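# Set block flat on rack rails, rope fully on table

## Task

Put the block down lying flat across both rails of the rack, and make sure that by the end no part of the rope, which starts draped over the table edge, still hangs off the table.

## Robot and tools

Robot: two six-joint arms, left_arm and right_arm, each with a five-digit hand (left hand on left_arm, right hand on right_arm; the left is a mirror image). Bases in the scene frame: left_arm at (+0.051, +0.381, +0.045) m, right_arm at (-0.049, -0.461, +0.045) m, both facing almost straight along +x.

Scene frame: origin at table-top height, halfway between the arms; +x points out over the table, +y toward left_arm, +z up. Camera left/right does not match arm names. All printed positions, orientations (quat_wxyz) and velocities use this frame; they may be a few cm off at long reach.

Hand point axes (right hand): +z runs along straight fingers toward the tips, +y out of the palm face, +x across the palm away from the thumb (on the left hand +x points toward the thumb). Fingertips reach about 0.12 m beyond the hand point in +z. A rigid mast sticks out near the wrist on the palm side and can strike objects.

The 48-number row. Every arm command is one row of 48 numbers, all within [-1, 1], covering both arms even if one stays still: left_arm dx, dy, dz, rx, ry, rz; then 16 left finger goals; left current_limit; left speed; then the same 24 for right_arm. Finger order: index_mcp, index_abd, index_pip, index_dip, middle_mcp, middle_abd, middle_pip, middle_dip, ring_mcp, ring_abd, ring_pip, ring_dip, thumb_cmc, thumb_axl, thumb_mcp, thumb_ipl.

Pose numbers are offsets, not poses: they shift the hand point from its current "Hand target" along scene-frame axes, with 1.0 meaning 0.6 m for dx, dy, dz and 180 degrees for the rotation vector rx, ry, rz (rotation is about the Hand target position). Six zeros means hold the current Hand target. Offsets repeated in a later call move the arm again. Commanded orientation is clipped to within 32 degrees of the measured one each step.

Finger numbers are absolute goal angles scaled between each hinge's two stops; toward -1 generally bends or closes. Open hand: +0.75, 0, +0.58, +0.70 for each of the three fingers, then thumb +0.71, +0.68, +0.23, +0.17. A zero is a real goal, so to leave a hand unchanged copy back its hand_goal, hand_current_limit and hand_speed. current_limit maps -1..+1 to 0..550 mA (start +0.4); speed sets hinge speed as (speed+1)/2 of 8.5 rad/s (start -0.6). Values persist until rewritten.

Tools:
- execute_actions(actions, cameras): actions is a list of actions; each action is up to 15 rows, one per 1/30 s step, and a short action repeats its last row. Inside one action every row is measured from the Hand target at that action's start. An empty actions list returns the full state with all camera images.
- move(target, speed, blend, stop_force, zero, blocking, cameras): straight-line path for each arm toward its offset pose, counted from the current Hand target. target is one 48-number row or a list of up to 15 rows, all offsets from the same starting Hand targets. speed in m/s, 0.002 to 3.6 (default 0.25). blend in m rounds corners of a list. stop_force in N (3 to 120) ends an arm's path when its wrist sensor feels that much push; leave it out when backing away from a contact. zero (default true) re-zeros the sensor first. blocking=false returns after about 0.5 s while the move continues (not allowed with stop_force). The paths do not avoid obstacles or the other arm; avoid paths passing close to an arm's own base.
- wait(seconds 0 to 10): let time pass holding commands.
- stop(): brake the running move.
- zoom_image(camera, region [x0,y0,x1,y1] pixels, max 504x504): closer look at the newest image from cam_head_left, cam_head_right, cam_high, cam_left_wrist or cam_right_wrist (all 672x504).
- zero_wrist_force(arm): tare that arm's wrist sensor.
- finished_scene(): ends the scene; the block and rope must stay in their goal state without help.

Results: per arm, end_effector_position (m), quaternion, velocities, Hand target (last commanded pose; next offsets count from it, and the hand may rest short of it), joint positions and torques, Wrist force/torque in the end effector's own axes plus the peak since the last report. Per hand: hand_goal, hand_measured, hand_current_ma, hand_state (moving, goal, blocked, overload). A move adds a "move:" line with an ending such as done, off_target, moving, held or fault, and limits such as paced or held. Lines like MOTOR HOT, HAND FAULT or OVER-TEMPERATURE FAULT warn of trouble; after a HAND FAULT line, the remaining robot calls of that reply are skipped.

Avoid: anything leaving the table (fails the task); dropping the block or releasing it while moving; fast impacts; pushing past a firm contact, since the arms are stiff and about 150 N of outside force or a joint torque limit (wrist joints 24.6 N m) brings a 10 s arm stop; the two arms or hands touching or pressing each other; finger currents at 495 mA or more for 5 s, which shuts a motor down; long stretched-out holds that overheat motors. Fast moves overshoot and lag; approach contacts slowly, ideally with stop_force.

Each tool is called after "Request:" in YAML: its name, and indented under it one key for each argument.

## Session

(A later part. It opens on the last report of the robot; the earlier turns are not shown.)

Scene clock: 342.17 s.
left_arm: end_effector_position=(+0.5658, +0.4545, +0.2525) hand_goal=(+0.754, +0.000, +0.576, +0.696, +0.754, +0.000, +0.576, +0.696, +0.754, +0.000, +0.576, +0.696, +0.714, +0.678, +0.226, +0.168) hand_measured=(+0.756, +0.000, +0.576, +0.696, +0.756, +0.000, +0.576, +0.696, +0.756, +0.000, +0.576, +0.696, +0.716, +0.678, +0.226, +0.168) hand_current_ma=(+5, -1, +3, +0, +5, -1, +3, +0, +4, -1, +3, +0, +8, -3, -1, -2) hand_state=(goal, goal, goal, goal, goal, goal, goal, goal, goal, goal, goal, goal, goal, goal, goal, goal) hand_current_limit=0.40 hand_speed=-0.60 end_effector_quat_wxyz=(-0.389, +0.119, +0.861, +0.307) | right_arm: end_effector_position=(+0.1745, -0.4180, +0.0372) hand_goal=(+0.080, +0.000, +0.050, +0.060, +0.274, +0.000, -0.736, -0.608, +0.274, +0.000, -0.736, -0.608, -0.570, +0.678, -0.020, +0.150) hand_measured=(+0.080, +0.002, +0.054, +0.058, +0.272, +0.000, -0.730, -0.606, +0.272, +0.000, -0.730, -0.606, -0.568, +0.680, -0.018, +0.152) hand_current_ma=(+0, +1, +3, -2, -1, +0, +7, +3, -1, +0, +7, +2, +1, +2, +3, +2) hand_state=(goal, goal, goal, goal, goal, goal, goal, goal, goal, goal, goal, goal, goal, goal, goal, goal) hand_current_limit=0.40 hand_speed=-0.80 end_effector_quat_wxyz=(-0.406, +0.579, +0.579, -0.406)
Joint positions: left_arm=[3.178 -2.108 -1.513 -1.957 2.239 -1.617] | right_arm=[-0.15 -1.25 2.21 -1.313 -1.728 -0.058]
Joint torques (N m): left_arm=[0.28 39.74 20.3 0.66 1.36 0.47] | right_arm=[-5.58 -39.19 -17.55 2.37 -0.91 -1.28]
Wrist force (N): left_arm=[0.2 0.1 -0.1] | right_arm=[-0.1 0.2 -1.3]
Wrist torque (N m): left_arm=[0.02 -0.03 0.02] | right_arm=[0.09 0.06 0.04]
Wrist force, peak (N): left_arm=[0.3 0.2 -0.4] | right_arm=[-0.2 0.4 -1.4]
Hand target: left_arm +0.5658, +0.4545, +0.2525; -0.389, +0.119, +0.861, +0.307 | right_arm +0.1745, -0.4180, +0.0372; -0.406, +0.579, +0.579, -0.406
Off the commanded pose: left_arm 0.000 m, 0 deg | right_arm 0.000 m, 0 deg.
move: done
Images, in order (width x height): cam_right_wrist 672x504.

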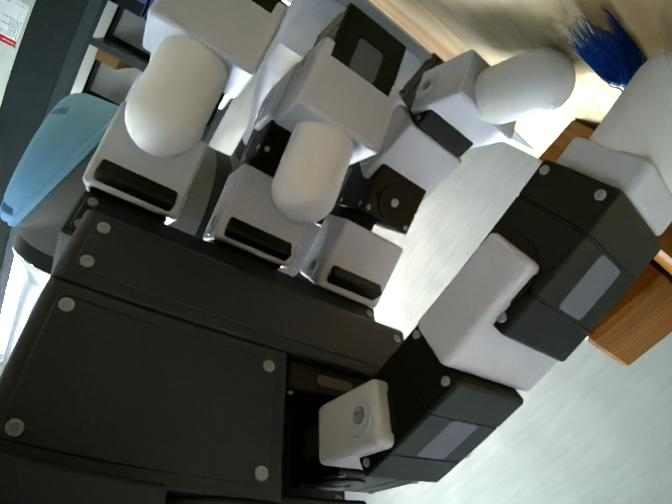

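Request:
move:
  target: [0,0,0,0,0,0,0.754,0,0.576,0.696,0.754,0,0.576,0.696,0.754,0,0.576,0.696,0.714,0.678,0.226,0.168,0.4,-0.6,0,0,-0.02,0,0,0,0.08,0,0.05,0.06,0.274,0,-0.736,-0.608,0.274,0,-0.736,-0.608,-0.571,0.678,-0.02,0.15,0.4,-0.8]
  cameras: ["cam_right_wrist"]
  speed: 0.005
  stop_force: 3

Request:
zoom_image:
  camera: "cam_right_wrist"
  region: [400, 0, 672, 220]

Scene clock: 348.63 s.
left_arm: end_effector_position=(+0.5658, +0.4545, +0.2525) hand_goal=(+0.754, +0.000, +0.576, +0.696, +0.754, +0.000, +0.576, +0.696, +0.754, +0.000, +0.576, +0.696, +0.714, +0.678, +0.226, +0.168) hand_measured=(+0.756, +0.000, +0.576, +0.696, +0.756, +0.000, +0.576, +0.696, +0.756, +0.000, +0.576, +0.696, +0.716, +0.678, +0.226, +0.168) hand_current_ma=(+5, -1, +3, +0, +5, -1, +3, +0, +4, -1, +3, +0, +8, -3, -1, -2) hand_state=(goal, goal, goal, goal, goal, goal, goal, goal, goal, goal, goal, goal, goal, goal, goal, goal) hand_current_limit=0.40 hand_speed=-0.60 end_effector_quat_wxyz=(-0.389, +0.119, +0.861, +0.307) | right_arm: end_effector_position=(+0.1746, -0.4180, +0.0365) hand_goal=(+0.080, +0.000, +0.050, +0.060, +0.274, +0.000, -0.736, -0.608, +0.274, +0.000, -0.736, -0.608, -0.570, +0.678, -0.020, +0.150) hand_measured=(+0.080, +0.002, +0.052, +0.058, +0.272, +0.000, -0.730, -0.606, +0.272, +0.000, -0.730, -0.606, -0.568, +0.680, -0.018, +0.152) hand_current_ma=(+0, +1, +1, -2, -1, +0, +7, +3, -1, +0, +7, +2, +1, +2, +3, +2) hand_state=(goal, goal, goal, goal, goal, goal, goal, goal, goal, goal, goal, goal, goal, goal, goal, goal) hand_current_limit=0.40 hand_speed=-0.80 end_effector_quat_wxyz=(-0.406, +0.579, +0.579, -0.406)
Joint positions: left_arm=[3.178 -2.108 -1.513 -1.957 2.239 -1.617] | right_arm=[-0.15 -1.248 2.21 -1.315 -1.728 -0.058]
Joint torques (N m): left_arm=[0.22 39.58 20.05 0.79 1.4 0.54] | right_arm=[-5.22 -39.05 -18.12 2.36 -0.91 -1.31]
Wrist force (N): left_arm=[0.3 0.1 0.0] | right_arm=[-0.2 -2.7 -1.9]
Wrist torque (N m): left_arm=[0.02 -0.04 0.02] | right_arm=[-0.19 0.06 0.04]
Wrist force, peak (N): left_arm=[0.5 -0.2 -0.4] | right_arm=[-0.2 -6.7 -3.3]
Hand target: left_arm +0.5658, +0.4545, +0.2525; -0.389, +0.119, +0.861, +0.307 | right_arm +0.1746, -0.4180, +0.0365; -0.406, +0.579, +0.579, -0.406 (not the last commanded pose)
Off the commanded pose: left_arm 0.000 m, 0 deg | right_arm 0.011 m, 0 deg.
move: contact (right_arm)
Images, in order (width x height): cam_right_wrist 672x504.

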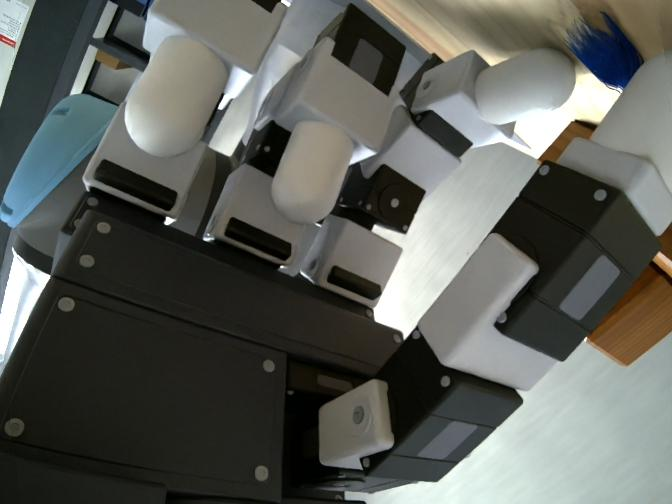

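Scaled by 1.853 from the camera's 672x504 image, which has a finer 960x720 frame.

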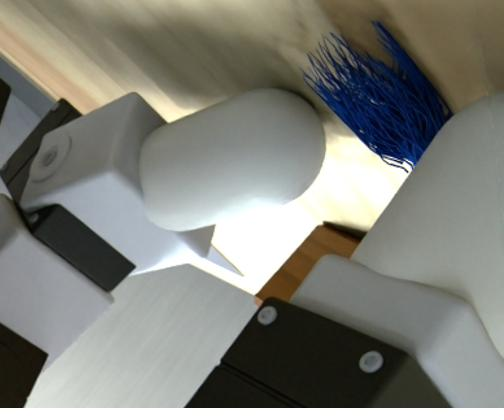

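Request:
move:
  target: [0,0,0,0,0,0,0.754,0,0.576,0.696,0.754,0,0.576,0.696,0.754,0,0.576,0.696,0.714,0.678,0.226,0.168,0.4,-0.6,0,0,0,0,0,0,-0.04,0,0.04,0.17,0.274,0,-0.736,-0.608,0.274,0,-0.736,-0.608,-0.571,0.678,-0.07,0.13,0.4,-0.85]
  cameras: []

Request:
move:
  target: [0,0,0,0,0,0,0.754,0,0.576,0.696,0.754,0,0.576,0.696,0.754,0,0.576,0.696,0.714,0.678,0.226,0.168,0.4,-0.6,0,0,0,0,0,0,-0.20,0,0.04,0.22,0.274,0,-0.736,-0.608,0.274,0,-0.736,-0.608,-0.571,0.678,-0.12,0.11,0.5,-0.85]
  cameras: ["cam_right_wrist"]

Request:
zoom_image:
  camera: "cam_right_wrist"
  region: [400, 0, 672, 220]

Scene clock: 354.23 s.
left_arm: end_effector_position=(+0.5658, +0.4545, +0.2525) hand_goal=(+0.754, +0.000, +0.576, +0.696, +0.754, +0.000, +0.576, +0.696, +0.754, +0.000, +0.576, +0.696, +0.714, +0.678, +0.226, +0.168) hand_measured=(+0.756, +0.000, +0.576, +0.696, +0.756, +0.000, +0.576, +0.696, +0.756, +0.000, +0.576, +0.696, +0.716, +0.678, +0.226, +0.168) hand_current_ma=(+5, -1, +3, +0, +5, -1, +3, +0, +4, -1, +3, +0, +8, -3, -1, -2) hand_state=(goal, goal, goal, goal, goal, goal, goal, goal, goal, goal, goal, goal, goal, goal, goal, goal) hand_current_limit=0.40 hand_speed=-0.60 end_effector_quat_wxyz=(-0.389, +0.119, +0.861, +0.307) | right_arm: end_effector_position=(+0.1746, -0.4180, +0.0365) hand_goal=(-0.040, +0.000, +0.040, +0.170, +0.274, +0.000, -0.736, -0.608, +0.274, +0.000, -0.736, -0.608, -0.570, +0.678, -0.070, +0.130) hand_measured=(+0.000, +0.002, +0.040, +0.152, +0.272, +0.000, -0.730, -0.606, +0.272, +0.000, -0.730, -0.606, -0.568, +0.680, -0.066, +0.132) hand_current_ma=(+107, +1, +1, -32, -1, +0, +7, +3, -1, +0, +7, +2, +1, +2, +4, +3) hand_state=(blocked, goal, goal, goal, goal, goal, goal, goal, goal, goal, goal, goal, goal, goal, goal, goal) hand_current_limit=0.40 hand_speed=-0.85 end_effector_quat_wxyz=(-0.406, +0.579, +0.579, -0.406)
Joint positions: left_arm=[3.178 -2.108 -1.513 -1.957 2.239 -1.617] | right_arm=[-0.15 -1.248 2.21 -1.315 -1.728 -0.058]
Joint torques (N m): left_arm=[0.31 40 19.59 0.74 1.38 0.51] | right_arm=[-5.93 -36.73 -16.01 -0.02 -0.83 -1.17]
Wrist force (N): left_arm=[0.4 0.1 0.0] | right_arm=[-0.2 -4.6 -0.3]
Wrist torque (N m): left_arm=[0.01 -0.05 0.03] | right_arm=[-0.04 0.09 0.09]
Wrist force, peak (N): left_arm=[0.3 -0.1 -0.6] | right_arm=[-0.1 -4.8 -0.5]
Hand target: left_arm +0.5658, +0.4545, +0.2525; -0.389, +0.119, +0.861, +0.307 | right_arm +0.1746, -0.4180, +0.0365; -0.406, +0.579, +0.579, -0.406
Off the commanded pose: left_arm 0.000 m, 0 deg | right_arm 0.000 m, 0 deg.
move: done
No camera images: "cameras" was empty.

Scene clock: 354.73 s.
left_arm: end_effector_position=(+0.5658, +0.4545, +0.2525) hand_goal=(+0.754, +0.000, +0.576, +0.696, +0.754, +0.000, +0.576, +0.696, +0.754, +0.000, +0.576, +0.696, +0.714, +0.678, +0.226, +0.168) hand_measured=(+0.756, +0.000, +0.576, +0.696, +0.756, +0.000, +0.576, +0.696, +0.756, +0.000, +0.576, +0.696, +0.716, +0.678, +0.226, +0.168) hand_current_ma=(+5, -1, +3, +0, +5, -1, +3, +0, +4, -1, +3, +0, +8, -3, -1, -2) hand_state=(goal, goal, goal, goal, goal, goal, goal, goal, goal, goal, goal, goal, goal, goal, goal, goal) hand_current_limit=0.40 hand_speed=-0.60 end_effector_quat_wxyz=(-0.389, +0.119, +0.861, +0.307) | right_arm: end_effector_position=(+0.1746, -0.4180, +0.0365) hand_goal=(-0.200, +0.000, +0.040, +0.220, +0.274, +0.000, -0.736, -0.608, +0.274, +0.000, -0.736, -0.608, -0.570, +0.678, -0.120, +0.110) hand_measured=(-0.004, +0.002, +0.032, +0.176, +0.272, +0.000, -0.730, -0.606, +0.272, +0.000, -0.730, -0.606, -0.568, +0.680, -0.116, +0.112) hand_current_ma=(+413, +1, -10, -112, -1, +0, +7, +3, -1, +0, +7, +2, +1, +2, +6, +4) hand_state=(blocked, goal, goal, blocked, goal, goal, goal, goal, goal, goal, goal, goal, goal, goal, goal, goal) hand_current_limit=0.50 hand_speed=-0.85 end_effector_quat_wxyz=(-0.406, +0.579, +0.579, -0.406)
Joint positions: left_arm=[3.178 -2.108 -1.513 -1.957 2.239 -1.617] | right_arm=[-0.15 -1.248 2.21 -1.315 -1.728 -0.058]
Joint torques (N m): left_arm=[0.26 39.67 20.33 0.69 1.35 0.58] | right_arm=[-6.26 -36.2 -15.12 -2.71 -1.1 -1.08]
Wrist force (N): left_arm=[0.4 0.1 -0.3] | right_arm=[-0.3 -12.1 1.0]
Wrist torque (N m): left_arm=[0.04 -0.06 0.03] | right_arm=[-0.29 0.12 0.18]
Wrist force, peak (N): left_arm=[0.4 0.1 -0.3] | right_arm=[-0.1 -12.4 0.9]
Hand target: left_arm +0.5658, +0.4545, +0.2525; -0.389, +0.119, +0.861, +0.307 | right_arm +0.1746, -0.4180, +0.0365; -0.406, +0.579, +0.579, -0.406
Off the commanded pose: left_arm 0.000 m, 0 deg | right_arm 0.000 m, 0 deg.
move: done
Images, in order (width x height): cam_right_wrist 672x504.

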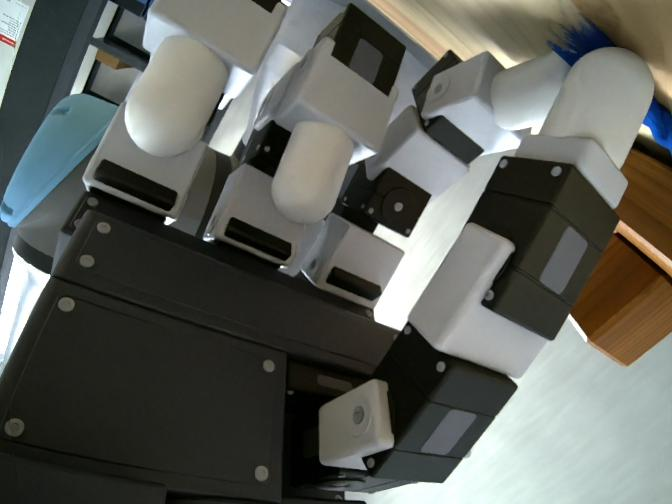

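Scaled by 1.853 from the camera's 672x504 image, which has a finer 960x720 frame.

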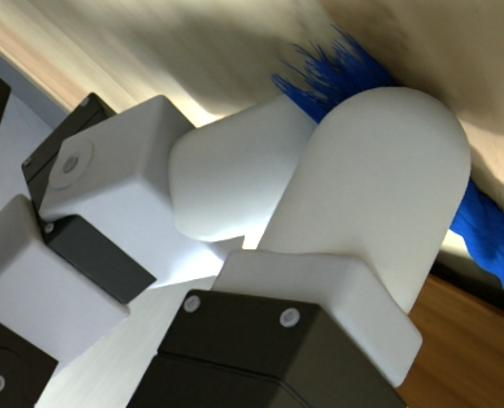

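Request:
move:
  target: [0,0,0,0,0,0,0.754,0,0.576,0.696,0.754,0,0.576,0.696,0.754,0,0.576,0.696,0.714,0.678,0.226,0.168,0.4,-0.6,0,0,0,0,0,0,-0.25,0,0.04,0.22,0.274,0,-0.736,-0.608,0.274,0,-0.736,-0.608,-0.571,0.678,-0.2,0.09,0.6,-0.85]
  cameras: []

Request:
move:
  target: [0,0,0,0,0,0,0.754,0,0.576,0.696,0.754,0,0.576,0.696,0.754,0,0.576,0.696,0.714,0.678,0.226,0.168,0.4,-0.6,0,0.0333,0,0,0,0,-0.25,0,0.04,0.22,0.274,0,-0.736,-0.608,0.274,0,-0.736,-0.608,-0.571,0.678,-0.2,0.09,0.6,-0.85]
  cameras: ["cam_high","cam_right_wrist"]
  speed: 0.03

Request:
zoom_image:
  camera: "cam_right_wrist"
  region: [400, 0, 672, 220]

Request:
zoom_image:
  camera: "cam_high"
  region: [120, 190, 240, 270]

Scene clock: 362.63 s.
left_arm: end_effector_position=(+0.5658, +0.4545, +0.2525) hand_goal=(+0.754, +0.000, +0.576, +0.696, +0.754, +0.000, +0.576, +0.696, +0.754, +0.000, +0.576, +0.696, +0.714, +0.678, +0.226, +0.168) hand_measured=(+0.756, +0.000, +0.576, +0.696, +0.756, +0.000, +0.576, +0.696, +0.756, +0.000, +0.576, +0.696, +0.716, +0.678, +0.226, +0.168) hand_current_ma=(+5, -1, +3, +0, +5, -1, +3, +0, +4, -1, +3, +0, +8, -3, -1, -2) hand_state=(goal, goal, goal, goal, goal, goal, goal, goal, goal, goal, goal, goal, goal, goal, goal, goal) hand_current_limit=0.40 hand_speed=-0.60 end_effector_quat_wxyz=(-0.389, +0.119, +0.861, +0.307) | right_arm: end_effector_position=(+0.1746, -0.4180, +0.0365) hand_goal=(-0.250, +0.000, +0.040, +0.220, +0.274, +0.000, -0.736, -0.608, +0.274, +0.000, -0.736, -0.608, -0.570, +0.678, -0.200, +0.090) hand_measured=(-0.004, +0.002, +0.032, +0.176, +0.272, +0.000, -0.730, -0.606, +0.272, +0.000, -0.730, -0.606, -0.570, +0.680, -0.144, +0.102) hand_current_ma=(+440, +1, -10, -112, -1, +0, +7, +3, -1, +0, +7, +2, +0, +2, +216, +30) hand_state=(blocked, goal, goal, blocked, goal, goal, goal, goal, goal, goal, goal, goal, goal, goal, blocked, goal) hand_current_limit=0.60 hand_speed=-0.85 end_effector_quat_wxyz=(-0.406, +0.579, +0.579, -0.406)
Joint positions: left_arm=[3.178 -2.108 -1.513 -1.957 2.239 -1.617] | right_arm=[-0.15 -1.248 2.21 -1.315 -1.728 -0.058]
Joint torques (N m): left_arm=[0.14 39.66 20.49 0.76 1.4 0.58] | right_arm=[-6.26 -33.46 -6.08 -2.65 -0.99 -1.12]
Wrist force (N): left_arm=[0.2 -0.2 -0.4] | right_arm=[-0.3 -12.1 -0.9]
Wrist torque (N m): left_arm=[0.00 -0.03 0.02] | right_arm=[-0.34 0.09 0.19]
Wrist force, peak (N): left_arm=[0.4 0.2 -0.5] | right_arm=[-0.2 -12.3 -0.8]
Hand target: left_arm +0.5658, +0.4545, +0.2525; -0.389, +0.119, +0.861, +0.307 | right_arm +0.1746, -0.4180, +0.0365; -0.406, +0.579, +0.579, -0.406
Off the commanded pose: left_arm 0.000 m, 0 deg | right_arm 0.000 m, 0 deg.
move: done
No camera images: "cameras" was empty.

Scene clock: 363.57 s.
left_arm: end_effector_position=(+0.5658, +0.4545, +0.2525) hand_goal=(+0.754, +0.000, +0.576, +0.696, +0.754, +0.000, +0.576, +0.696, +0.754, +0.000, +0.576, +0.696, +0.714, +0.678, +0.226, +0.168) hand_measured=(+0.756, +0.000, +0.576, +0.696, +0.756, +0.000, +0.576, +0.696, +0.756, +0.000, +0.576, +0.696, +0.716, +0.678, +0.226, +0.168) hand_current_ma=(+5, -1, +3, +0, +5, -1, +3, +0, +4, -1, +3, +0, +8, -3, -1, -2) hand_state=(goal, goal, goal, goal, goal, goal, goal, goal, goal, goal, goal, goal, goal, goal, goal, goal) hand_current_limit=0.40 hand_speed=-0.60 end_effector_quat_wxyz=(-0.389, +0.119, +0.861, +0.307) | right_arm: end_effector_position=(+0.1747, -0.3980, +0.0365) hand_goal=(-0.250, +0.000, +0.040, +0.220, +0.274, +0.000, -0.736, -0.608, +0.274, +0.000, -0.736, -0.608, -0.570, +0.678, -0.200, +0.090) hand_measured=(-0.046, +0.082, +0.048, +0.200, +0.272, +0.000, -0.730, -0.606, +0.272, +0.000, -0.730, -0.606, -0.564, +0.684, -0.158, +0.108) hand_current_ma=(+440, +212, +10, -39, -1, +0, +7, +3, -1, +0, +7, +2, +8, +12, +145, +51) hand_state=(blocked, blocked, goal, blocked, goal, goal, goal, goal, goal, goal, goal, goal, goal, goal, blocked, goal) hand_current_limit=0.60 hand_speed=-0.85 end_effector_quat_wxyz=(-0.406, +0.579, +0.579, -0.406) end_effector_velocity=(+0.001, -0.003, +0.000) end_effector_angular_velocity=(-0.002, +0.000, +0.001)
Joint positions: left_arm=[3.178 -2.108 -1.513 -1.957 2.239 -1.617] | right_arm=[-0.1 -1.241 2.199 -1.308 -1.68 -0.04]
Joint velocities: left_arm=[within noise] | right_arm=[-0.006 0 0 0 -0.007 0]
Joint torques (N m): left_arm=[0.53 39.63 20.31 0.75 1.46 0.59] | right_arm=[-8.08 -23.26 -5 0.15 -0.66 -2.44]
Wrist force (N): left_arm=[0.5 0.0 -0.3] | right_arm=[-5.5 -11.1 -4.1]
Wrist torque (N m): left_arm=[0.02 -0.08 0.05] | right_arm=[-0.52 0.12 0.38]
Wrist force, peak (N): left_arm=[0.4 0.1 -0.5] | right_arm=[-6.4 -11.1 -4.2]
Hand target: left_arm +0.5658, +0.4545, +0.2525; -0.389, +0.119, +0.861, +0.307 | right_arm +0.1746, -0.3981, +0.0365; -0.406, +0.579, +0.579, -0.406
Off the commanded pose: left_arm 0.000 m, 0 deg | right_arm 0.000 m, 0 deg.
move: done
Images, in order (width x height): cam_high 672x504, cam_right_wrist 672x504.

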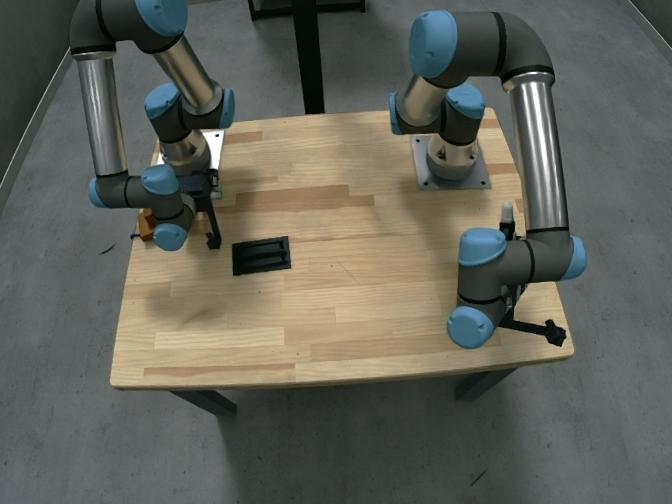

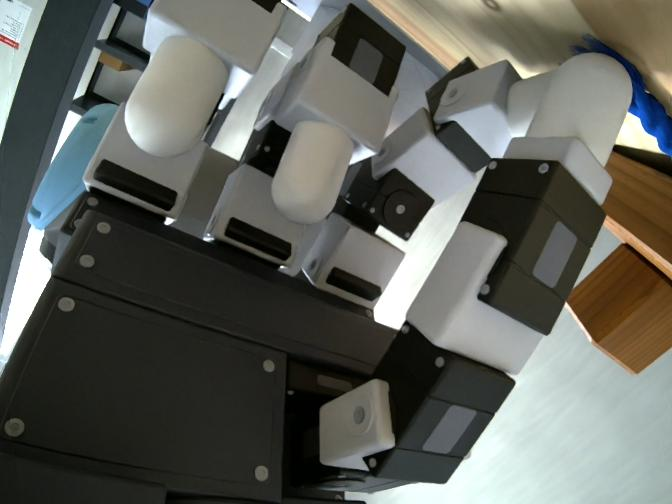

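Scaled by 1.853 from the camera's 672x504 image, which has a finer 960x720 frame.

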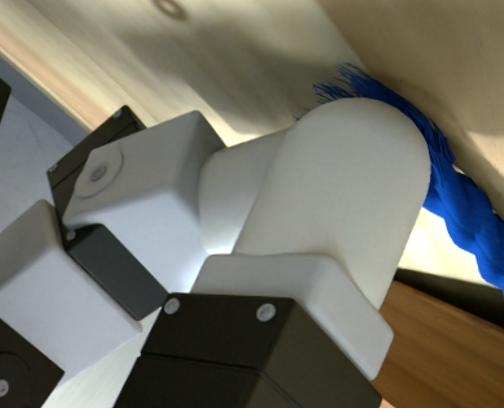

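Scaled by 4.200 from the camera's 672x504 image, which has a finer 960x720 frame.

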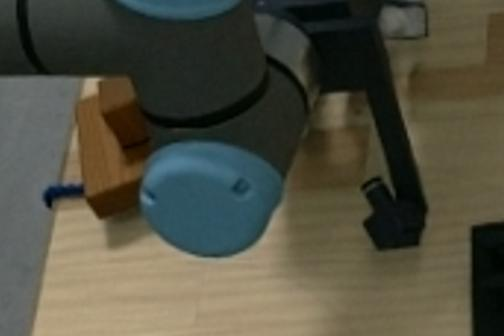

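Request:
move:
  target: [0,0,0,0,0,0,0.754,0,0.576,0.696,0.754,0,0.576,0.696,0.754,0,0.576,0.696,0.714,0.678,0.226,0.168,0.4,-0.6,0,0.0417,0,0,0,0,-0.3,0,0.04,0.25,0.274,0,-0.736,-0.608,0.274,0,-0.736,-0.608,-0.571,0.678,-0.3,0.05,0.75,-0.85]
  cameras: ["cam_high","cam_right_wrist"]
  speed: 0.03

Request:
zoom_image:
  camera: "cam_right_wrist"
  region: [400, 0, 672, 220]

Request:
zoom_image:
  camera: "cam_high"
  region: [120, 190, 240, 270]

Scene clock: 371.73 s.
left_arm: end_effector_position=(+0.5658, +0.4545, +0.2525) hand_goal=(+0.754, +0.000, +0.576, +0.696, +0.754, +0.000, +0.576, +0.696, +0.754, +0.000, +0.576, +0.696, +0.714, +0.678, +0.226, +0.168) hand_measured=(+0.756, +0.000, +0.576, +0.696, +0.756, +0.000, +0.576, +0.696, +0.756, +0.000, +0.576, +0.696, +0.716, +0.678, +0.226, +0.168) hand_current_ma=(+5, -1, +3, +0, +5, -1, +3, +0, +4, -1, +3, +0, +8, -3, -1, -2) hand_state=(goal, goal, goal, goal, goal, goal, goal, goal, goal, goal, goal, goal, goal, goal, goal, goal) hand_current_limit=0.40 hand_speed=-0.60 end_effector_quat_wxyz=(-0.389, +0.119, +0.861, +0.307) | right_arm: end_effector_position=(+0.1747, -0.3730, +0.0365) hand_goal=(-0.300, +0.000, +0.040, +0.250, +0.274, +0.000, -0.736, -0.608, +0.274, +0.000, -0.736, -0.608, -0.570, +0.678, -0.300, +0.050) hand_measured=(-0.052, +0.090, +0.044, +0.214, +0.272, +0.000, -0.730, -0.606, +0.272, +0.000, -0.730, -0.606, -0.564, +0.686, -0.158, +0.106) hand_current_ma=(+481, +243, +5, -88, -1, +0, +7, +3, -1, +0, +7, +2, +8, +16, +481, +223) hand_state=(blocked, blocked, goal, blocked, goal, goal, goal, goal, goal, goal, goal, goal, goal, goal, blocked, blocked) hand_current_limit=0.75 hand_speed=-0.85 end_effector_quat_wxyz=(-0.406, +0.579, +0.579, -0.406) end_effector_velocity=(+0.000, -0.002, +0.000) end_effector_angular_velocity=(-0.002, +0.000, +0.001)
Joint positions: left_arm=[3.178 -2.108 -1.513 -1.957 2.239 -1.617] | right_arm=[-0.037 -1.231 2.181 -1.3 -1.622 -0.019]
Joint velocities: left_arm=[within noise] | right_arm=[-0.004 0 0 0 -0.005 0]
Joint torques (N m): left_arm=[0.64 39.69 20.63 0.78 1.5 0.55] | right_arm=[-7.71 -26.21 -4.09 0.05 -0.83 -2.44]
Wrist force (N): left_arm=[0.3 0.2 -0.5] | right_arm=[-5.7 -11.5 -4.5]
Wrist torque (N m): left_arm=[0.07 -0.06 0.03] | right_arm=[-0.58 0.13 0.38]
Wrist force, peak (N): left_arm=[0.4 0.1 -0.7] | right_arm=[-7.9 -13.6 -3.6]
Hand target: left_arm +0.5658, +0.4545, +0.2525; -0.389, +0.119, +0.861, +0.307 | right_arm +0.1746, -0.3730, +0.0365; -0.406, +0.579, +0.579, -0.406
Off the commanded pose: left_arm 0.000 m, 0 deg | right_arm 0.000 m, 0 deg.
move: done
Images, in order (width x height): cam_high 672x504, cam_right_wrist 672x504.

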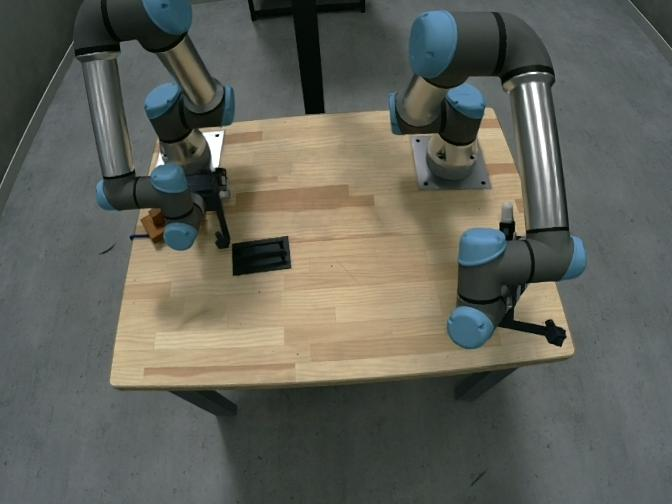

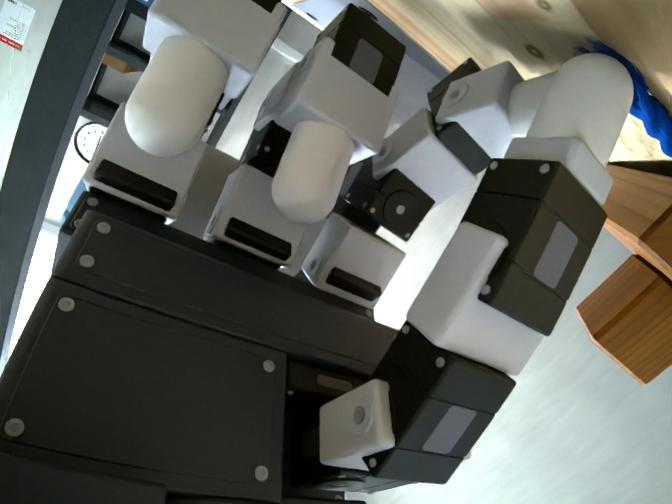

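Scaled by 1.853 from the camera's 672x504 image, which has a finer 960x720 frame.

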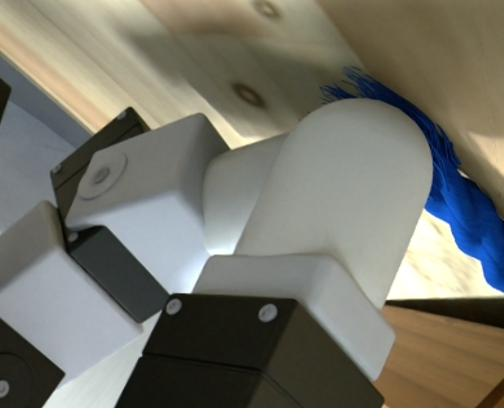

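Scaled by 4.200 from the camera's 672x504 image, which has a finer 960x720 frame.

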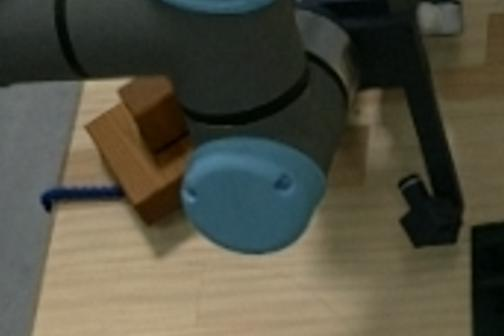

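Request:
move:
  target: [0,0,0,0,0,0,0.754,0,0.576,0.696,0.754,0,0.576,0.696,0.754,0,0.576,0.696,0.714,0.678,0.226,0.168,0.4,-0.6,-0.0833,0.0833,0,0,0,0,-0.3,0,0.04,0.25,0.274,0,-0.736,-0.608,0.274,0,-0.736,-0.608,-0.571,0.678,-0.3,0.05,0.75,-0.85]
  cameras: ["cam_high","cam_right_wrist"]
  speed: 0.03

Request:
zoom_image:
  camera: "cam_right_wrist"
  region: [400, 0, 672, 220]

Request:
zoom_image:
  camera: "cam_high"
  region: [120, 190, 240, 270]

Scene clock: 388.93 s.
left_arm: end_effector_position=(+0.5658, +0.4545, +0.2525) hand_goal=(+0.754, +0.000, +0.576, +0.696, +0.754, +0.000, +0.576, +0.696, +0.754, +0.000, +0.576, +0.696, +0.714, +0.678, +0.226, +0.168) hand_measured=(+0.756, +0.000, +0.576, +0.696, +0.756, +0.000, +0.576, +0.696, +0.756, +0.000, +0.576, +0.696, +0.716, +0.678, +0.226, +0.168) hand_current_ma=(+5, -1, +3, +0, +5, -1, +3, +0, +4, -1, +3, +0, +8, -3, -1, -2) hand_state=(goal, goal, goal, goal, goal, goal, goal, goal, goal, goal, goal, goal, goal, goal, goal, goal) hand_current_limit=0.40 hand_speed=-0.60 end_effector_quat_wxyz=(-0.389, +0.119, +0.861, +0.307) | right_arm: end_effector_position=(+0.1245, -0.3230, +0.0365) hand_goal=(-0.300, +0.000, +0.040, +0.250, +0.274, +0.000, -0.736, -0.608, +0.274, +0.000, -0.736, -0.608, -0.570, +0.678, -0.300, +0.050) hand_measured=(-0.080, +0.100, +0.054, +0.238, +0.272, +0.000, -0.730, -0.606, +0.272, +0.000, -0.730, -0.606, -0.562, +0.694, -0.150, +0.106) hand_current_ma=(+481, +276, +25, -21, -1, +0, +7, +3, -1, +0, +7, +2, +11, +36, +481, +223) hand_state=(blocked, blocked, goal, goal, goal, goal, goal, goal, goal, goal, goal, goal, goal, goal, blocked, blocked) hand_current_limit=0.75 hand_speed=-0.85 end_effector_quat_wxyz=(-0.406, +0.579, +0.579, -0.406)
Joint positions: left_arm=[3.178 -2.108 -1.513 -1.957 2.239 -1.617] | right_arm=[0.093 -1.285 2.268 -1.332 -1.499 0.026]
Joint torques (N m): left_arm=[0.38 40.07 20.89 0.8 1.51 0.65] | right_arm=[-7.64 -14.02 -14.86 0.79 -0.42 -2.22]
Wrist force (N): left_arm=[0.2 0.1 -0.3] | right_arm=[-6.4 -15.6 -12.0]
Wrist torque (N m): left_arm=[0.04 -0.03 0.02] | right_arm=[-1.08 -0.03 0.47]
Wrist force, peak (N): left_arm=[0.5 0.4 -0.4] | right_arm=[-7.1 -15.4 -12.6]
Hand target: left_arm +0.5658, +0.4545, +0.2525; -0.389, +0.119, +0.861, +0.307 | right_arm +0.1246, -0.3231, +0.0365; -0.406, +0.579, +0.579, -0.406
Off the commanded pose: left_arm 0.000 m, 0 deg | right_arm 0.000 m, 0 deg.
move: done
Images, in order (width x height): cam_high 672x504, cam_right_wrist 672x504.

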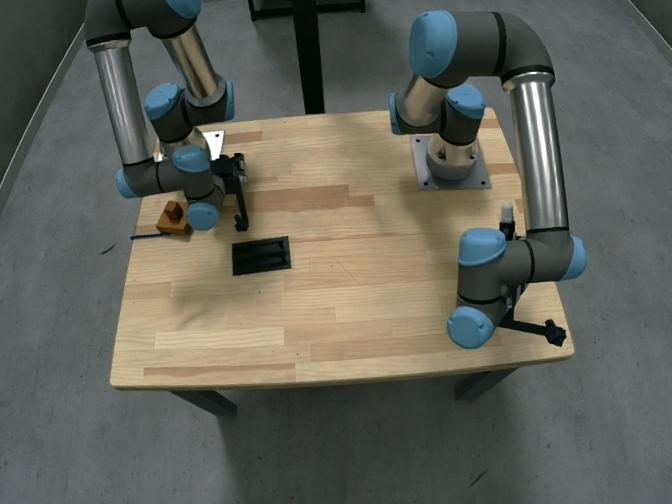

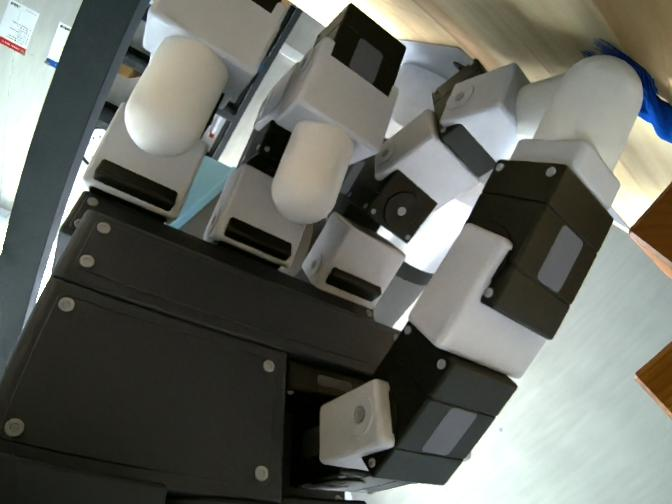

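Scaled by 1.853 from the camera's 672x504 image, which has a finer 960x720 frame.

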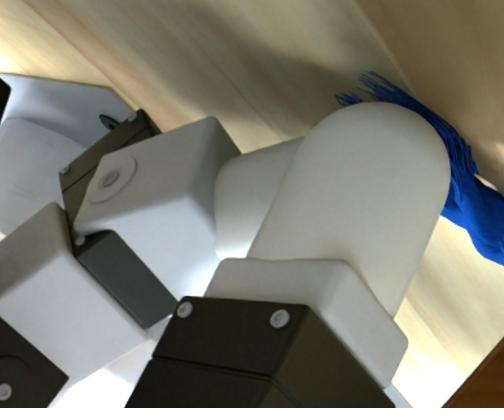

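Scaled by 4.200 from the camera's 672x504 image, which has a finer 960x720 frame.

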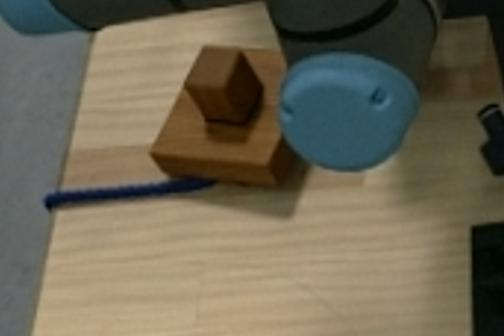

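Request:
move:
  target: [0,0,0,0,0,0,0.754,0,0.576,0.696,0.754,0,0.576,0.696,0.754,0,0.576,0.696,0.714,0.678,0.226,0.168,0.4,-0.6,-0.0583,0.1167,0,0,0,0,-0.3,0,0.04,0.25,0.274,0,-0.736,-0.608,0.274,0,-0.736,-0.608,-0.571,0.678,-0.3,0.05,0.75,-0.85]
  cameras: ["cam_head_left","cam_high","cam_right_wrist"]
  speed: 0.03

Request:
zoom_image:
  camera: "cam_right_wrist"
  region: [400, 0, 672, 220]

Request:
zoom_image:
  camera: "cam_high"
  region: [120, 190, 240, 270]

Scene clock: 396.67 s.
left_arm: end_effector_position=(+0.5658, +0.4545, +0.2525) hand_goal=(+0.754, +0.000, +0.576, +0.696, +0.754, +0.000, +0.576, +0.696, +0.754, +0.000, +0.576, +0.696, +0.714, +0.678, +0.226, +0.168) hand_measured=(+0.756, +0.000, +0.576, +0.696, +0.756, +0.000, +0.576, +0.696, +0.756, +0.000, +0.576, +0.696, +0.716, +0.678, +0.226, +0.168) hand_current_ma=(+5, -1, +3, +0, +5, -1, +3, +0, +4, -1, +3, +0, +8, -3, -1, -2) hand_state=(goal, goal, goal, goal, goal, goal, goal, goal, goal, goal, goal, goal, goal, goal, goal, goal) hand_current_limit=0.40 hand_speed=-0.60 end_effector_quat_wxyz=(-0.389, +0.119, +0.861, +0.307) | right_arm: end_effector_position=(+0.0897, -0.2530, +0.0365) hand_goal=(-0.300, +0.000, +0.040, +0.250, +0.274, +0.000, -0.736, -0.608, +0.274, +0.000, -0.736, -0.608, -0.570, +0.678, -0.300, +0.050) hand_measured=(-0.080, +0.110, +0.056, +0.238, +0.272, +0.000, -0.730, -0.606, +0.272, +0.000, -0.730, -0.606, -0.560, +0.696, -0.150, +0.106) hand_current_ma=(+481, +311, +27, -20, -1, +0, +7, +3, -1, +0, +7, +2, +17, +41, +481, +223) hand_state=(blocked, blocked, goal, goal, goal, goal, goal, goal, goal, goal, goal, goal, goal, goal, blocked, blocked) hand_current_limit=0.75 hand_speed=-0.85 end_effector_quat_wxyz=(-0.406, +0.579, +0.579, -0.406) end_effector_velocity=(+0.001, -0.002, +0.000) end_effector_angular_velocity=(-0.001, -0.001, +0.002)
Joint positions: left_arm=[3.178 -2.108 -1.513 -1.957 2.239 -1.617] | right_arm=[0.294 -1.278 2.258 -1.342 -1.311 0.097]
Joint velocities: left_arm=[within noise] | right_arm=[-0.005 0 0 0 -0.007 -0.001]
Joint torques (N m): left_arm=[0.44 40.25 21.39 0.84 1.62 0.81] | right_arm=[-6.29 -18.23 -9.55 -1.56 -0.37 -2.9]
Wrist force (N): left_arm=[0.1 -0.1 -0.3] | right_arm=[-6.8 -15.5 -8.6]
Wrist torque (N m): left_arm=[0.02 -0.01 0.01] | right_arm=[-0.96 0.07 0.48]
Wrist force, peak (N): left_arm=[0.3 0.1 -0.7] | right_arm=[-5.8 -17.1 -10.9]
Hand target: left_arm +0.5658, +0.4545, +0.2525; -0.389, +0.119, +0.861, +0.307 | right_arm +0.0897, -0.2530, +0.0365; -0.406, +0.579, +0.579, -0.406
Off the commanded pose: left_arm 0.000 m, 0 deg | right_arm 0.000 m, 0 deg.
move: done
Images, in order (width x height): cam_head_left 672x504, cam_high 672x504, cam_right_wrist 672x504.

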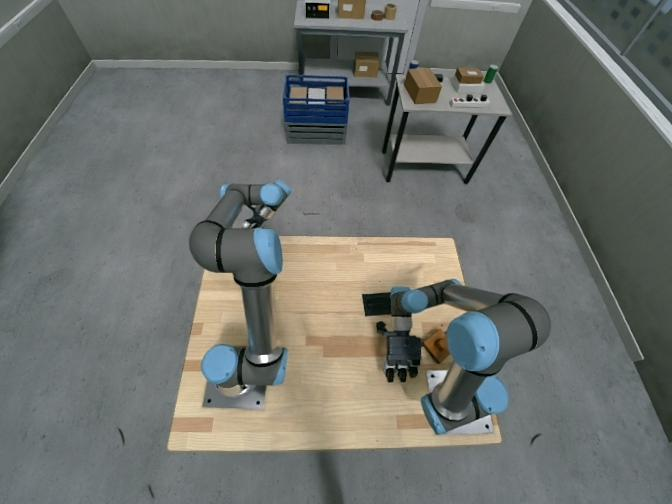

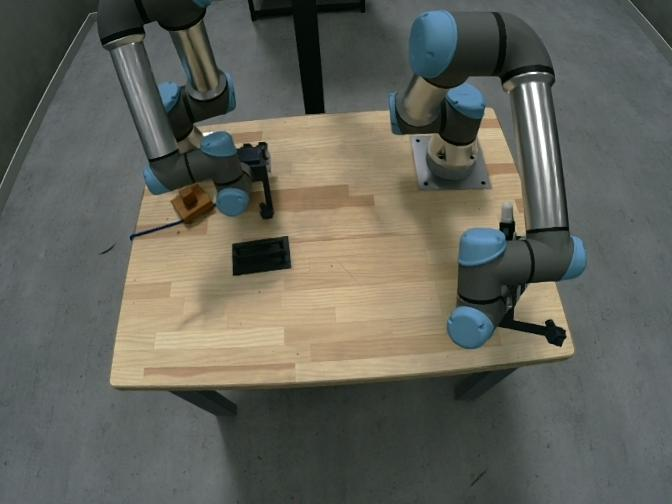

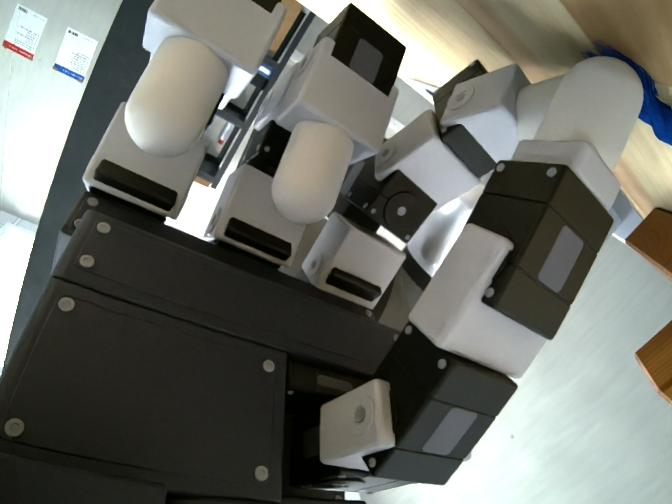

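Scaled by 1.853 from the camera's 672x504 image, which has a finer 960x720 frame.

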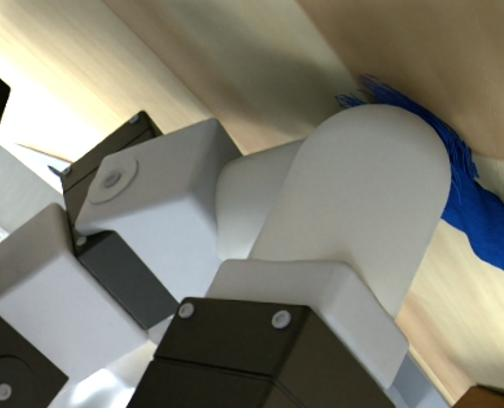

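Scaled by 4.200 from the camera's 672x504 image, which has a finer 960x720 frame.

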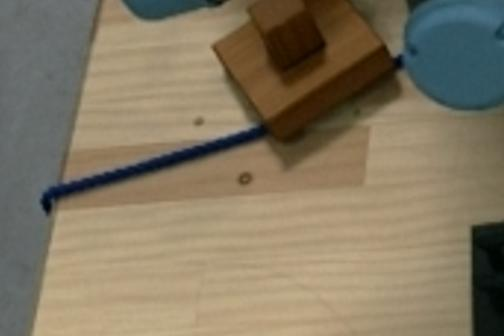

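Request:
move:
  target: [0,0,0,0,0,0,0.754,0,0.576,0.696,0.754,0,0.576,0.696,0.754,0,0.576,0.696,0.714,0.678,0.226,0.168,0.4,-0.6,-0.0167,0.1667,0,0,0,0,-0.3,0,0.04,0.25,0.274,0,-0.736,-0.608,0.274,0,-0.736,-0.608,-0.571,0.678,-0.3,0.05,0.75,-0.85]
  cameras: ["cam_high","cam_right_wrist"]
  speed: 0.03

Request:
zoom_image:
  camera: "cam_right_wrist"
  region: [400, 0, 672, 220]

Request:
zoom_image:
  camera: "cam_high"
  region: [120, 180, 240, 260]

Scene clock: 405.57 s.
left_arm: end_effector_position=(+0.5658, +0.4545, +0.2525) hand_goal=(+0.754, +0.000, +0.576, +0.696, +0.754, +0.000, +0.576, +0.696, +0.754, +0.000, +0.576, +0.696, +0.714, +0.678, +0.226, +0.168) hand_measured=(+0.756, +0.000, +0.576, +0.696, +0.756, +0.000, +0.576, +0.696, +0.756, +0.000, +0.576, +0.696, +0.716, +0.678, +0.226, +0.168) hand_current_ma=(+5, -1, +3, +0, +5, -1, +3, +0, +4, -1, +3, +0, +8, -3, -1, -2) hand_state=(goal, goal, goal, goal, goal, goal, goal, goal, goal, goal, goal, goal, goal, goal, goal, goal) hand_current_limit=0.40 hand_speed=-0.60 end_effector_quat_wxyz=(-0.389, +0.119, +0.861, +0.307) | right_arm: end_effector_position=(+0.0796, -0.1529, +0.0364) hand_goal=(-0.300, +0.000, +0.040, +0.250, +0.274, +0.000, -0.736, -0.608, +0.274, +0.000, -0.736, -0.608, -0.570, +0.678, -0.300, +0.050) hand_measured=(-0.080, +0.120, +0.056, +0.236, +0.272, +0.000, -0.730, -0.606, +0.272, +0.000, -0.730, -0.606, -0.556, +0.696, -0.150, +0.106) hand_current_ma=(+481, +353, +27, -23, -1, +0, +7, +3, -1, +0, +7, +2, +25, +46, +481, +223) hand_state=(blocked, blocked, goal, goal, goal, goal, goal, goal, goal, goal, goal, goal, goal, goal, blocked, blocked) hand_current_limit=0.75 hand_speed=-0.85 end_effector_quat_wxyz=(-0.406, +0.579, +0.579, -0.406)
Joint positions: left_arm=[3.178 -2.108 -1.513 -1.957 2.239 -1.617] | right_arm=[0.531 -1.178 2.102 -1.319 -1.09 0.19]
Joint torques (N m): left_arm=[-0.06 40.65 21.79 0.98 1.6 0.76] | right_arm=[-8.72 -38.46 -4.84 -1.69 -0.22 -3.1]
Wrist force (N): left_arm=[0.2 0.2 -0.2] | right_arm=[-8.2 -17.4 -7.6]
Wrist torque (N m): left_arm=[0.04 -0.04 0.02] | right_arm=[-0.98 0.12 0.54]
Wrist force, peak (N): left_arm=[0.4 0.1 -0.6] | right_arm=[-8.2 -17.4 -7.6]
Hand target: left_arm +0.5658, +0.4545, +0.2525; -0.389, +0.119, +0.861, +0.307 | right_arm +0.0796, -0.1530, +0.0365; -0.406, +0.579, +0.579, -0.406
Off the commanded pose: left_arm 0.000 m, 0 deg | right_arm 0.000 m, 0 deg.
move: done
Images, in order (width x height): cam_high 672x504, cam_right_wrist 672x504.

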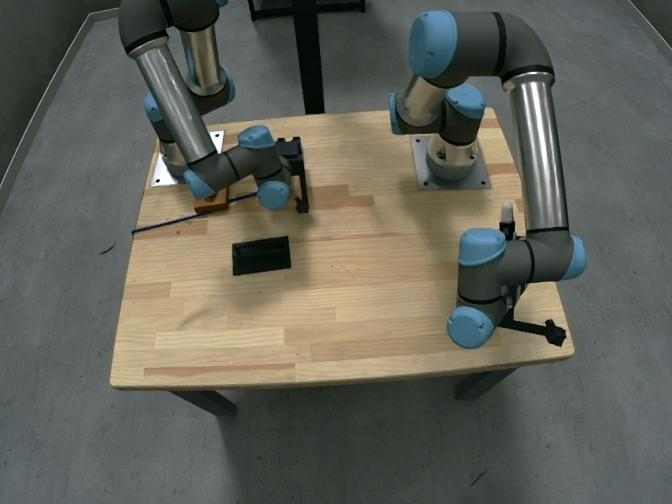

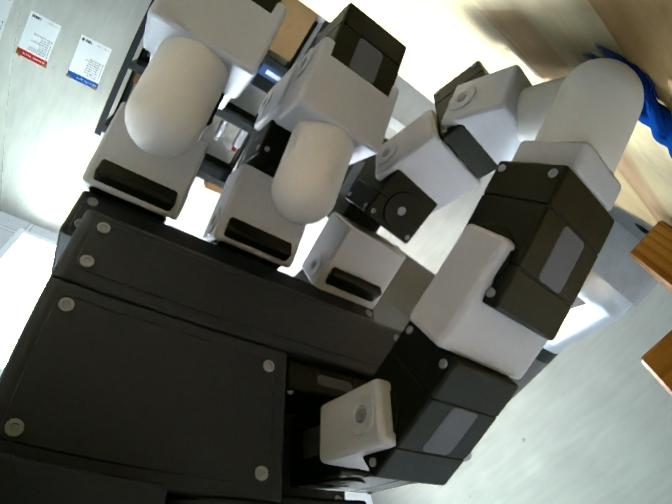

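Scaled by 1.853 from the camera's 672x504 image, which has a finer 960x720 frame.

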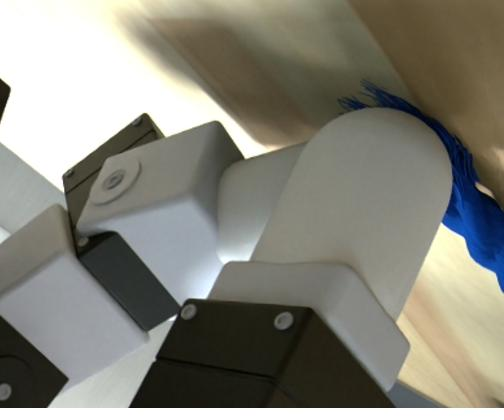

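Scaled by 4.200 from the camera's 672x504 image, which has a finer 960x720 frame.

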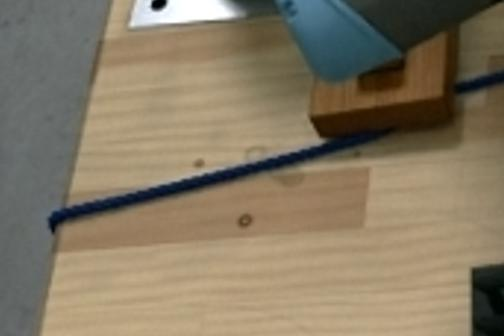

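Request:
move:
  target: [0,0,0,0,0,0,0.754,0,0.576,0.696,0.754,0,0.576,0.696,0.754,0,0.576,0.696,0.714,0.678,0.226,0.168,0.4,-0.6,0.0167,0.15,0,0,0,0,-0.3,0,0.04,0.25,0.274,0,-0.736,-0.608,0.274,0,-0.736,-0.608,-0.571,0.678,-0.3,0.05,0.75,-0.85]
  cameras: ["cam_high","cam_right_wrist"]
  speed: 0.03

Request:
zoom_image:
  camera: "cam_right_wrist"
  region: [400, 0, 672, 220]

Request:
zoom_image:
  camera: "cam_high"
  region: [120, 180, 240, 260]

Scene clock: 420.43 s.
left_arm: end_effector_position=(+0.5658, +0.4545, +0.2525) hand_goal=(+0.754, +0.000, +0.576, +0.696, +0.754, +0.000, +0.576, +0.696, +0.754, +0.000, +0.576, +0.696, +0.714, +0.678, +0.226, +0.168) hand_measured=(+0.756, +0.000, +0.576, +0.696, +0.756, +0.000, +0.576, +0.696, +0.756, +0.000, +0.576, +0.696, +0.716, +0.678, +0.226, +0.168) hand_current_ma=(+5, -1, +3, +0, +5, -1, +3, +0, +4, -1, +3, +0, +8, -3, -1, -2) hand_state=(goal, goal, goal, goal, goal, goal, goal, goal, goal, goal, goal, goal, goal, goal, goal, goal) hand_current_limit=0.40 hand_speed=-0.60 end_effector_quat_wxyz=(-0.389, +0.119, +0.861, +0.307) | right_arm: end_effector_position=(+0.0896, -0.0629, +0.0364) hand_goal=(-0.300, +0.000, +0.040, +0.250, +0.274, +0.000, -0.736, -0.608, +0.274, +0.000, -0.736, -0.608, -0.570, +0.678, -0.300, +0.050) hand_measured=(-0.164, +0.060, +0.062, +0.250, +0.272, +0.000, -0.730, -0.606, +0.272, +0.000, -0.730, -0.606, -0.612, +0.658, -0.218, +0.084) hand_current_ma=(+481, +141, +44, +0, -1, +0, +7, +3, -1, +0, +7, +2, -110, -52, +364, +115) hand_state=(blocked, blocked, blocked, goal, goal, goal, goal, goal, goal, goal, goal, goal, blocked, blocked, blocked, blocked) hand_current_limit=0.75 hand_speed=-0.85 end_effector_quat_wxyz=(-0.406, +0.579, +0.579, -0.406) end_effector_velocity=(+0.000, -0.002, +0.000) end_effector_angular_velocity=(-0.001, +0.001, -0.001)
Joint positions: left_arm=[3.178 -2.108 -1.513 -1.957 2.239 -1.617] | right_arm=[0.677 -1.052 1.888 -1.266 -0.957 0.259]
Joint velocities: left_arm=[within noise] | right_arm=[-0.003 -0.003 0.006 -0.001 -0.003 -0.001]
Joint torques (N m): left_arm=[0.33 40.25 21.94 1.06 1.62 0.9] | right_arm=[-9.47 -48.8 -7.39 -0.64 -1.29 -0.99]
Wrist force (N): left_arm=[0.4 0.0 -0.4] | right_arm=[0.0 -0.2 -1.3]
Wrist torque (N m): left_arm=[0.03 -0.06 0.03] | right_arm=[0.04 0.07 0.01]
Wrist force, peak (N): left_arm=[0.4 -0.1 -0.7] | right_arm=[-10.0 -17.0 -6.2]
Hand target: left_arm +0.5658, +0.4545, +0.2525; -0.389, +0.119, +0.861, +0.307 | right_arm +0.0897, -0.0630, +0.0365; -0.406, +0.579, +0.579, -0.406
Off the commanded pose: left_arm 0.000 m, 0 deg | right_arm 0.000 m, 0 deg.
move: done
Images, in order (width x height): cam_high 672x504, cam_right_wrist 672x504.

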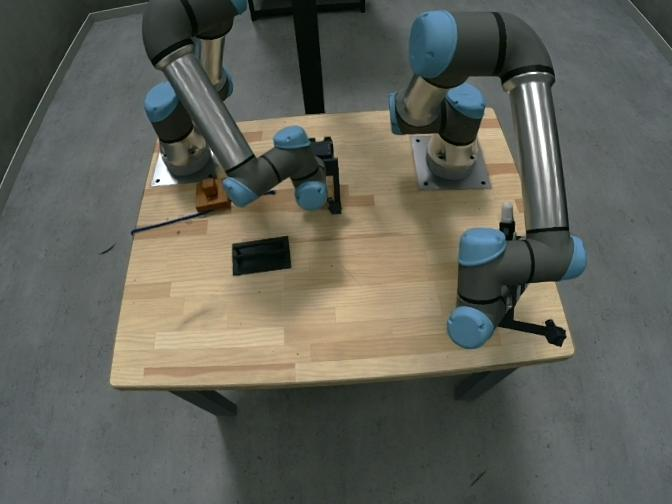

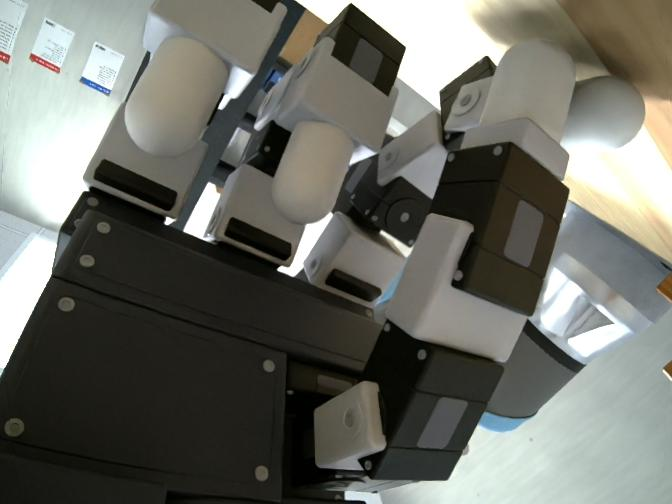

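Scaled by 1.853 from the camera's 672x504 image, which has a finer 960x720 frame.

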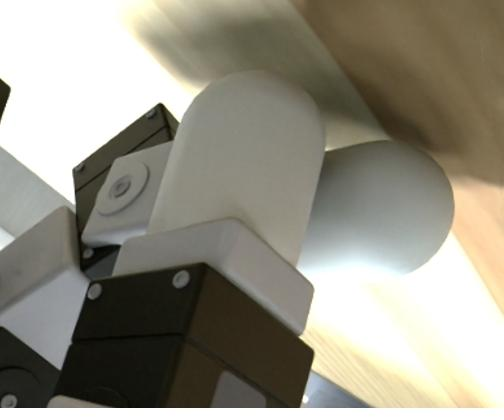

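Scaled by 4.200 from the camera's 672x504 image, which has a finer 960x720 frame.

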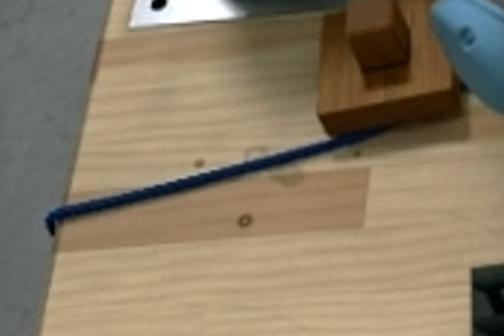

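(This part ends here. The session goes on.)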